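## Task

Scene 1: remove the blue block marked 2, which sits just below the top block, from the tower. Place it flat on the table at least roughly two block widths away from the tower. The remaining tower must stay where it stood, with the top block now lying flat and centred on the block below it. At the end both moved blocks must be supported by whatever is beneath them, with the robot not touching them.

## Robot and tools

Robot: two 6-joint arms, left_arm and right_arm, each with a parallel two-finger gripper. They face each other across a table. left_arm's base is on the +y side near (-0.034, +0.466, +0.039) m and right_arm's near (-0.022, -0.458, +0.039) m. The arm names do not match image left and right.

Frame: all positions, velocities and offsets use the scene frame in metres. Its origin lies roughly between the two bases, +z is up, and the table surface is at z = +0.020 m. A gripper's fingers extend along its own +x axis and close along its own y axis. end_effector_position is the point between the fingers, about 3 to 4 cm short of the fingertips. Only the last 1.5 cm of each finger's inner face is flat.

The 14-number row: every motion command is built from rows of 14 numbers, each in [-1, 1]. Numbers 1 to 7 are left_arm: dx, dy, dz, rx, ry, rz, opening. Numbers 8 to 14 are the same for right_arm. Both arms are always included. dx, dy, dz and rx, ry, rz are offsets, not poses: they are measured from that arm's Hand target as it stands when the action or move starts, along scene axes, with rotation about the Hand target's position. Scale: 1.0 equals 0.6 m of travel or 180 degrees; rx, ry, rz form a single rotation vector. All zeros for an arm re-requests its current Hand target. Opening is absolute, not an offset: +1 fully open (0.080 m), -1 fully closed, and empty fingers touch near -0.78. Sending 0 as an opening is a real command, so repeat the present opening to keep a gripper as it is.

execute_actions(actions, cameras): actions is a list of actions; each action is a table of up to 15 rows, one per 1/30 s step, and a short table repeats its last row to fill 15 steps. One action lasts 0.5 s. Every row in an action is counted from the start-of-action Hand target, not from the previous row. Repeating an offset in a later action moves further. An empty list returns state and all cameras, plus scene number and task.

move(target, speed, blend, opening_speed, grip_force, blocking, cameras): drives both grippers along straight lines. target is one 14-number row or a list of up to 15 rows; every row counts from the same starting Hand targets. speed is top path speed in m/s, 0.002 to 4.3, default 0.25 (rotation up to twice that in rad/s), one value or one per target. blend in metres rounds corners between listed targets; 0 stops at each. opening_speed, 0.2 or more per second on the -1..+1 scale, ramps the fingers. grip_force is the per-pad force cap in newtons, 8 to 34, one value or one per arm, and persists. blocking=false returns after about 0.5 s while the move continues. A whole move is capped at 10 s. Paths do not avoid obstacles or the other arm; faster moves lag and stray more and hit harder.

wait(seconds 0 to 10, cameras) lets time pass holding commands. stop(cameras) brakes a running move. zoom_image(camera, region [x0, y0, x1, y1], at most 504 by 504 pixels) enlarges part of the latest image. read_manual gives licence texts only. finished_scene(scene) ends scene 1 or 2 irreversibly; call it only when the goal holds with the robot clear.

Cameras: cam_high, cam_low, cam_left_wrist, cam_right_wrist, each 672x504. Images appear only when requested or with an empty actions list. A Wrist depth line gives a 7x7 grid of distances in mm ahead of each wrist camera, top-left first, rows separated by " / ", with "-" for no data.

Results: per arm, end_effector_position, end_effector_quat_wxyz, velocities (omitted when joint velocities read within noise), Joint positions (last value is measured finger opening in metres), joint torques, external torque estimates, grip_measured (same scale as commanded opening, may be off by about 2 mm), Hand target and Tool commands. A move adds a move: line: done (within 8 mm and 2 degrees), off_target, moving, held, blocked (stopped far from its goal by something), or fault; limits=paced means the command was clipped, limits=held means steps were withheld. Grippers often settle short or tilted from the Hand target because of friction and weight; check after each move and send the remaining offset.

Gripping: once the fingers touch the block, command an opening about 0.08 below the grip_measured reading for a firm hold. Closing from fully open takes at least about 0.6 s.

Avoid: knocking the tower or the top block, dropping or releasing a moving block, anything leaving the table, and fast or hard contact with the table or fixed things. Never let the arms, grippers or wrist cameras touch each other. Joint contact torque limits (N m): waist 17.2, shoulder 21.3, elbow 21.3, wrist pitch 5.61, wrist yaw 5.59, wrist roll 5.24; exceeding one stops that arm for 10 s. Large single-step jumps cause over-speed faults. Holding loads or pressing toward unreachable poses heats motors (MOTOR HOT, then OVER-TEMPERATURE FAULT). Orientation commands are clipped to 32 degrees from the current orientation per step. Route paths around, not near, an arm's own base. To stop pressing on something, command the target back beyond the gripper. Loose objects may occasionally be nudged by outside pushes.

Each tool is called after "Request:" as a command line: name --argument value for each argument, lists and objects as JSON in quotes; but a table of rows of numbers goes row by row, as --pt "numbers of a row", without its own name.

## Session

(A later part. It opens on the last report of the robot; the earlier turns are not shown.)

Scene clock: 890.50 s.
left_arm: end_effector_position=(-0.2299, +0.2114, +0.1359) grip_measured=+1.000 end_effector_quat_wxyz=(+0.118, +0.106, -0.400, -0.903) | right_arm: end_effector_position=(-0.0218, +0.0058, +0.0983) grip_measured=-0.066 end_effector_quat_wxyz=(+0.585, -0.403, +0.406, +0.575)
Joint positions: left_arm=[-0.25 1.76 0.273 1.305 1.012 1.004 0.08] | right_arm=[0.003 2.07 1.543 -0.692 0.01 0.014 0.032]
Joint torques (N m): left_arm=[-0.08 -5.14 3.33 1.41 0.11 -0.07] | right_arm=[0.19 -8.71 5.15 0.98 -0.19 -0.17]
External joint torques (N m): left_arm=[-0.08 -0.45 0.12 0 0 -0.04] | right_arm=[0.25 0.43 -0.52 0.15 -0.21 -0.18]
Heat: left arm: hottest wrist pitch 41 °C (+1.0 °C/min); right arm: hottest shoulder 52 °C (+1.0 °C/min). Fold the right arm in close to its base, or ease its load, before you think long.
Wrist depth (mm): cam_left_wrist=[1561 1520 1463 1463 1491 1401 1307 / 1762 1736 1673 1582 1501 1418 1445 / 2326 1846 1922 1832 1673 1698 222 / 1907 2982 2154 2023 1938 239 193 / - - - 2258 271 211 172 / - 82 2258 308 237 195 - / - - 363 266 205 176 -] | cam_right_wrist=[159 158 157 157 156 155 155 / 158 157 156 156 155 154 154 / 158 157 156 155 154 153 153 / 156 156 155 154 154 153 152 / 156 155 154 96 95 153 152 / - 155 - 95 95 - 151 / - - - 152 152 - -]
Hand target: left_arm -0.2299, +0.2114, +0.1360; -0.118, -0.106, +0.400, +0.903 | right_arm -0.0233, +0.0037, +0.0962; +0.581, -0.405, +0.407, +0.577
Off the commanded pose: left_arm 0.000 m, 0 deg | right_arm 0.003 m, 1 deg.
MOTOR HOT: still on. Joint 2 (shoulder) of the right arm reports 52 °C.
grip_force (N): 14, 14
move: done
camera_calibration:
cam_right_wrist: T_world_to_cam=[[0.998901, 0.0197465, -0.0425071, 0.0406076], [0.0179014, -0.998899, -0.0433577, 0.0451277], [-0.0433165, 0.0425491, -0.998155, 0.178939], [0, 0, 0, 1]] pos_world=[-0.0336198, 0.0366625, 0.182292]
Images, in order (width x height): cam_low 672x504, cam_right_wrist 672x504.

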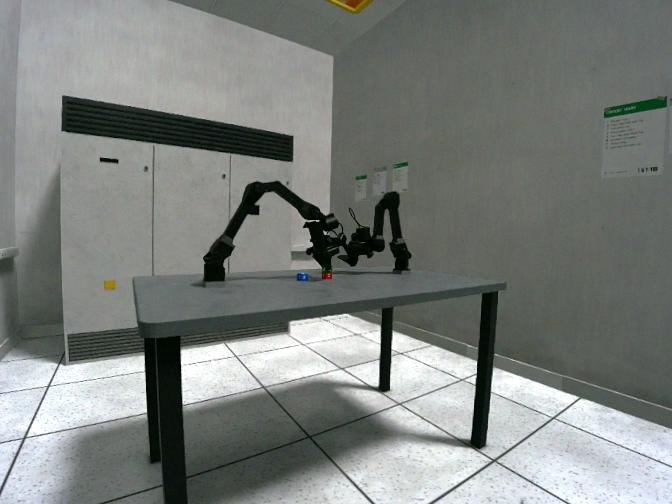

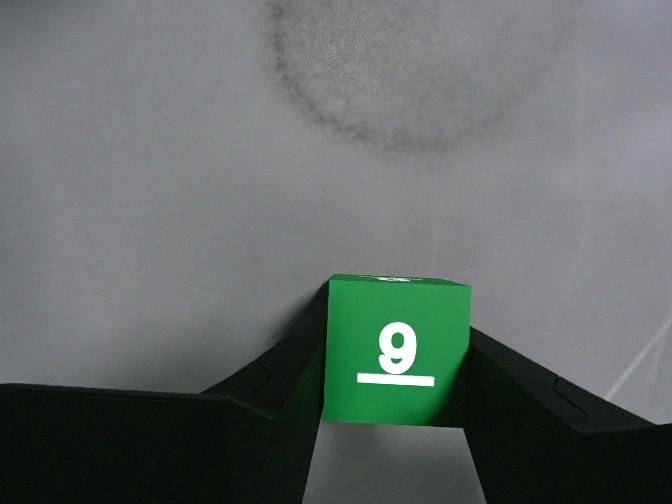

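Request:
move --pt "0 0 0 0 0 0 1 0 0 0.001 0 0 0 -0.5" --pt "0 0 0 0 0 0 1 0 0 0.001 0 0 0 0.6" --pt "0 0 0 0 0 0 1 0 0 0.075 0 0 0 0.6" --pt "0 0 0 0 0 0 1 0 -0.13 0.13 0 0 0 0.6" --speed '[0.03, 0.05, 0.1, 0.15]' --blend '[0, 0, 0.02, 0]' --opening_speed 0.8 --cameras '["cam_low", "cam_right_wrist", "cam_high"]'

Request:
zoom_image --camera "cam_low" --region '[290, 240, 350, 290]'

Request:
zoom_image --camera "cam_high" --region '[320, 230, 400, 290]'

Scene clock: 916.30 s.
left_arm: end_effector_position=(-0.2299, +0.2114, +0.1359) grip_measured=+1.000 end_effector_quat_wxyz=(+0.118, +0.106, -0.400, -0.903) | right_arm: end_effector_position=(-0.0217, -0.0726, +0.1705) grip_measured=+0.597 end_effector_quat_wxyz=(+0.582, -0.407, +0.410, +0.572)
Joint positions: left_arm=[-0.25 1.76 0.273 1.305 1.012 1.004 0.08] | right_arm=[0.003 1.73 1.383 -0.884 0.01 0.014 0.062]
Joint torques (N m): left_arm=[-0.05 -5.14 3.34 1.42 0.11 -0.07] | right_arm=[0.29 -7.91 6.07 0.64 -0.17 -0.15]
External joint torques (N m): left_arm=[-0.08 -0.45 0.12 0.01 0.01 -0.04] | right_arm=[0.25 -0.93 0.2 -0.21 -0.17 -0.15]
Heat: left arm: hottest wrist pitch 41 °C (+0.0 °C/min); right arm: hottest shoulder 53 °C (+1.0 °C/min). Fold the right arm in close to its base, or ease its load, before you think long.
Wrist depth (mm): cam_left_wrist=[1520 1551 1482 1410 1445 1345 1352 / 1686 1710 1627 1615 1540 1491 1368 / 2556 2005 2326 1736 1736 1661 223 / 1938 2475 2134 2194 1876 240 192 / - - - 2280 271 210 171 / - 82 2174 310 236 195 - / - - 367 265 204 176 -] | cam_right_wrist=[233 233 231 230 228 228 227 / 233 232 230 171 228 228 226 / 233 231 230 229 227 227 226 / 232 230 230 229 227 226 225 / 231 230 229 228 227 225 225 / - - 227 227 227 91 - / - - 228 226 226 91 -]
Hand target: left_arm -0.2299, +0.2114, +0.1360; -0.118, -0.106, +0.400, +0.903 | right_arm -0.0233, -0.0744, +0.1741; +0.581, -0.405, +0.407, +0.577
Off the commanded pose: left_arm 0.000 m, 0 deg | right_arm 0.004 m, 1 deg.
MOTOR HOT: still on. Joint 2 (shoulder) of the right arm reports 53 °C.
grip_force (N): 14, 14
move: done
camera_calibration:
cam_right_wrist: T_world_to_cam=[[0.998882, 0.0192864, -0.0431659, 0.0451329], [0.0180011, -0.999389, -0.0299685, -0.0323824], [-0.0437175, 0.029158, -0.998618, 0.253444], [0, 0, 0, 1]] pos_world=[-0.0334196, -0.040623, 0.254072]
Images, in order (width x height): cam_high 672x504, cam_low 672x504, cam_right_wrist 672x504.

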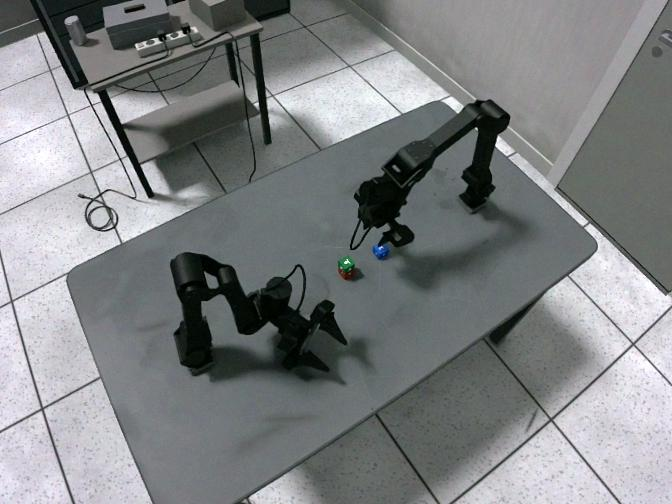

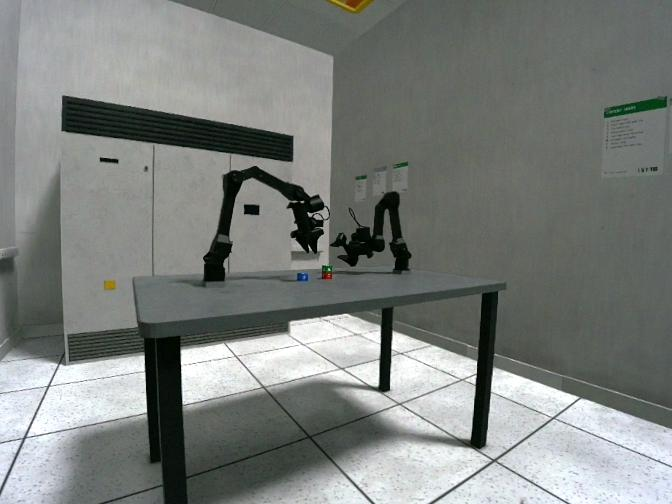

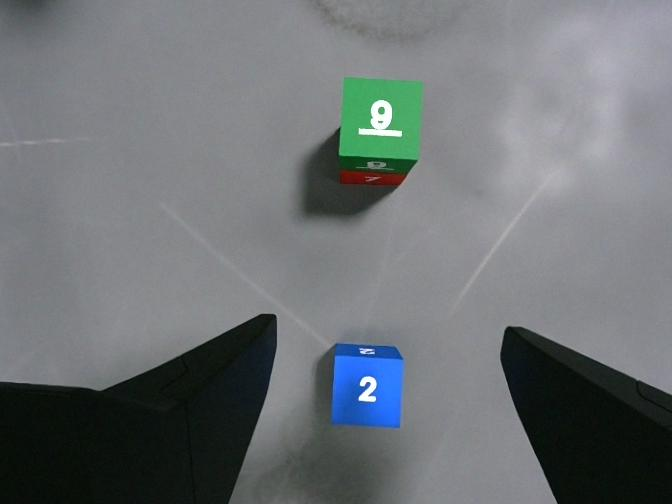

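Scaled by 8.400.

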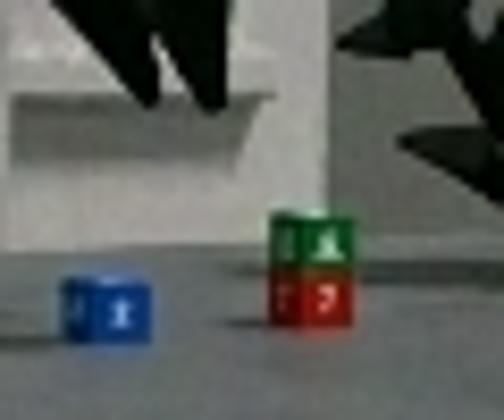

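Scaled by 6.300.

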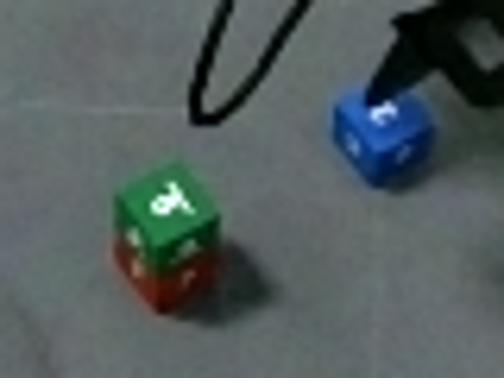

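Request:
zoom_image --camera "cam_right_wrist" --region '[300, 60, 460, 210]'

Scaled by 3.150.

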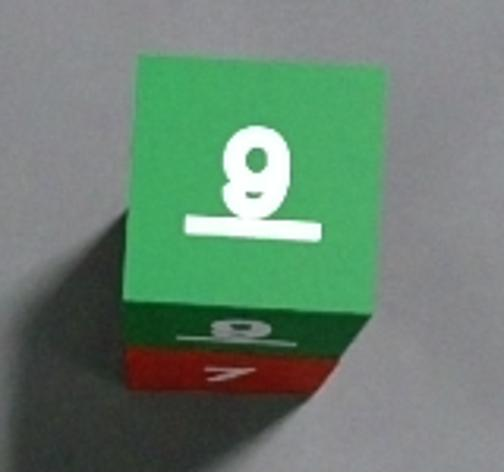

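Request:
finished_scene --scene 1

The scene is finished: the task was done.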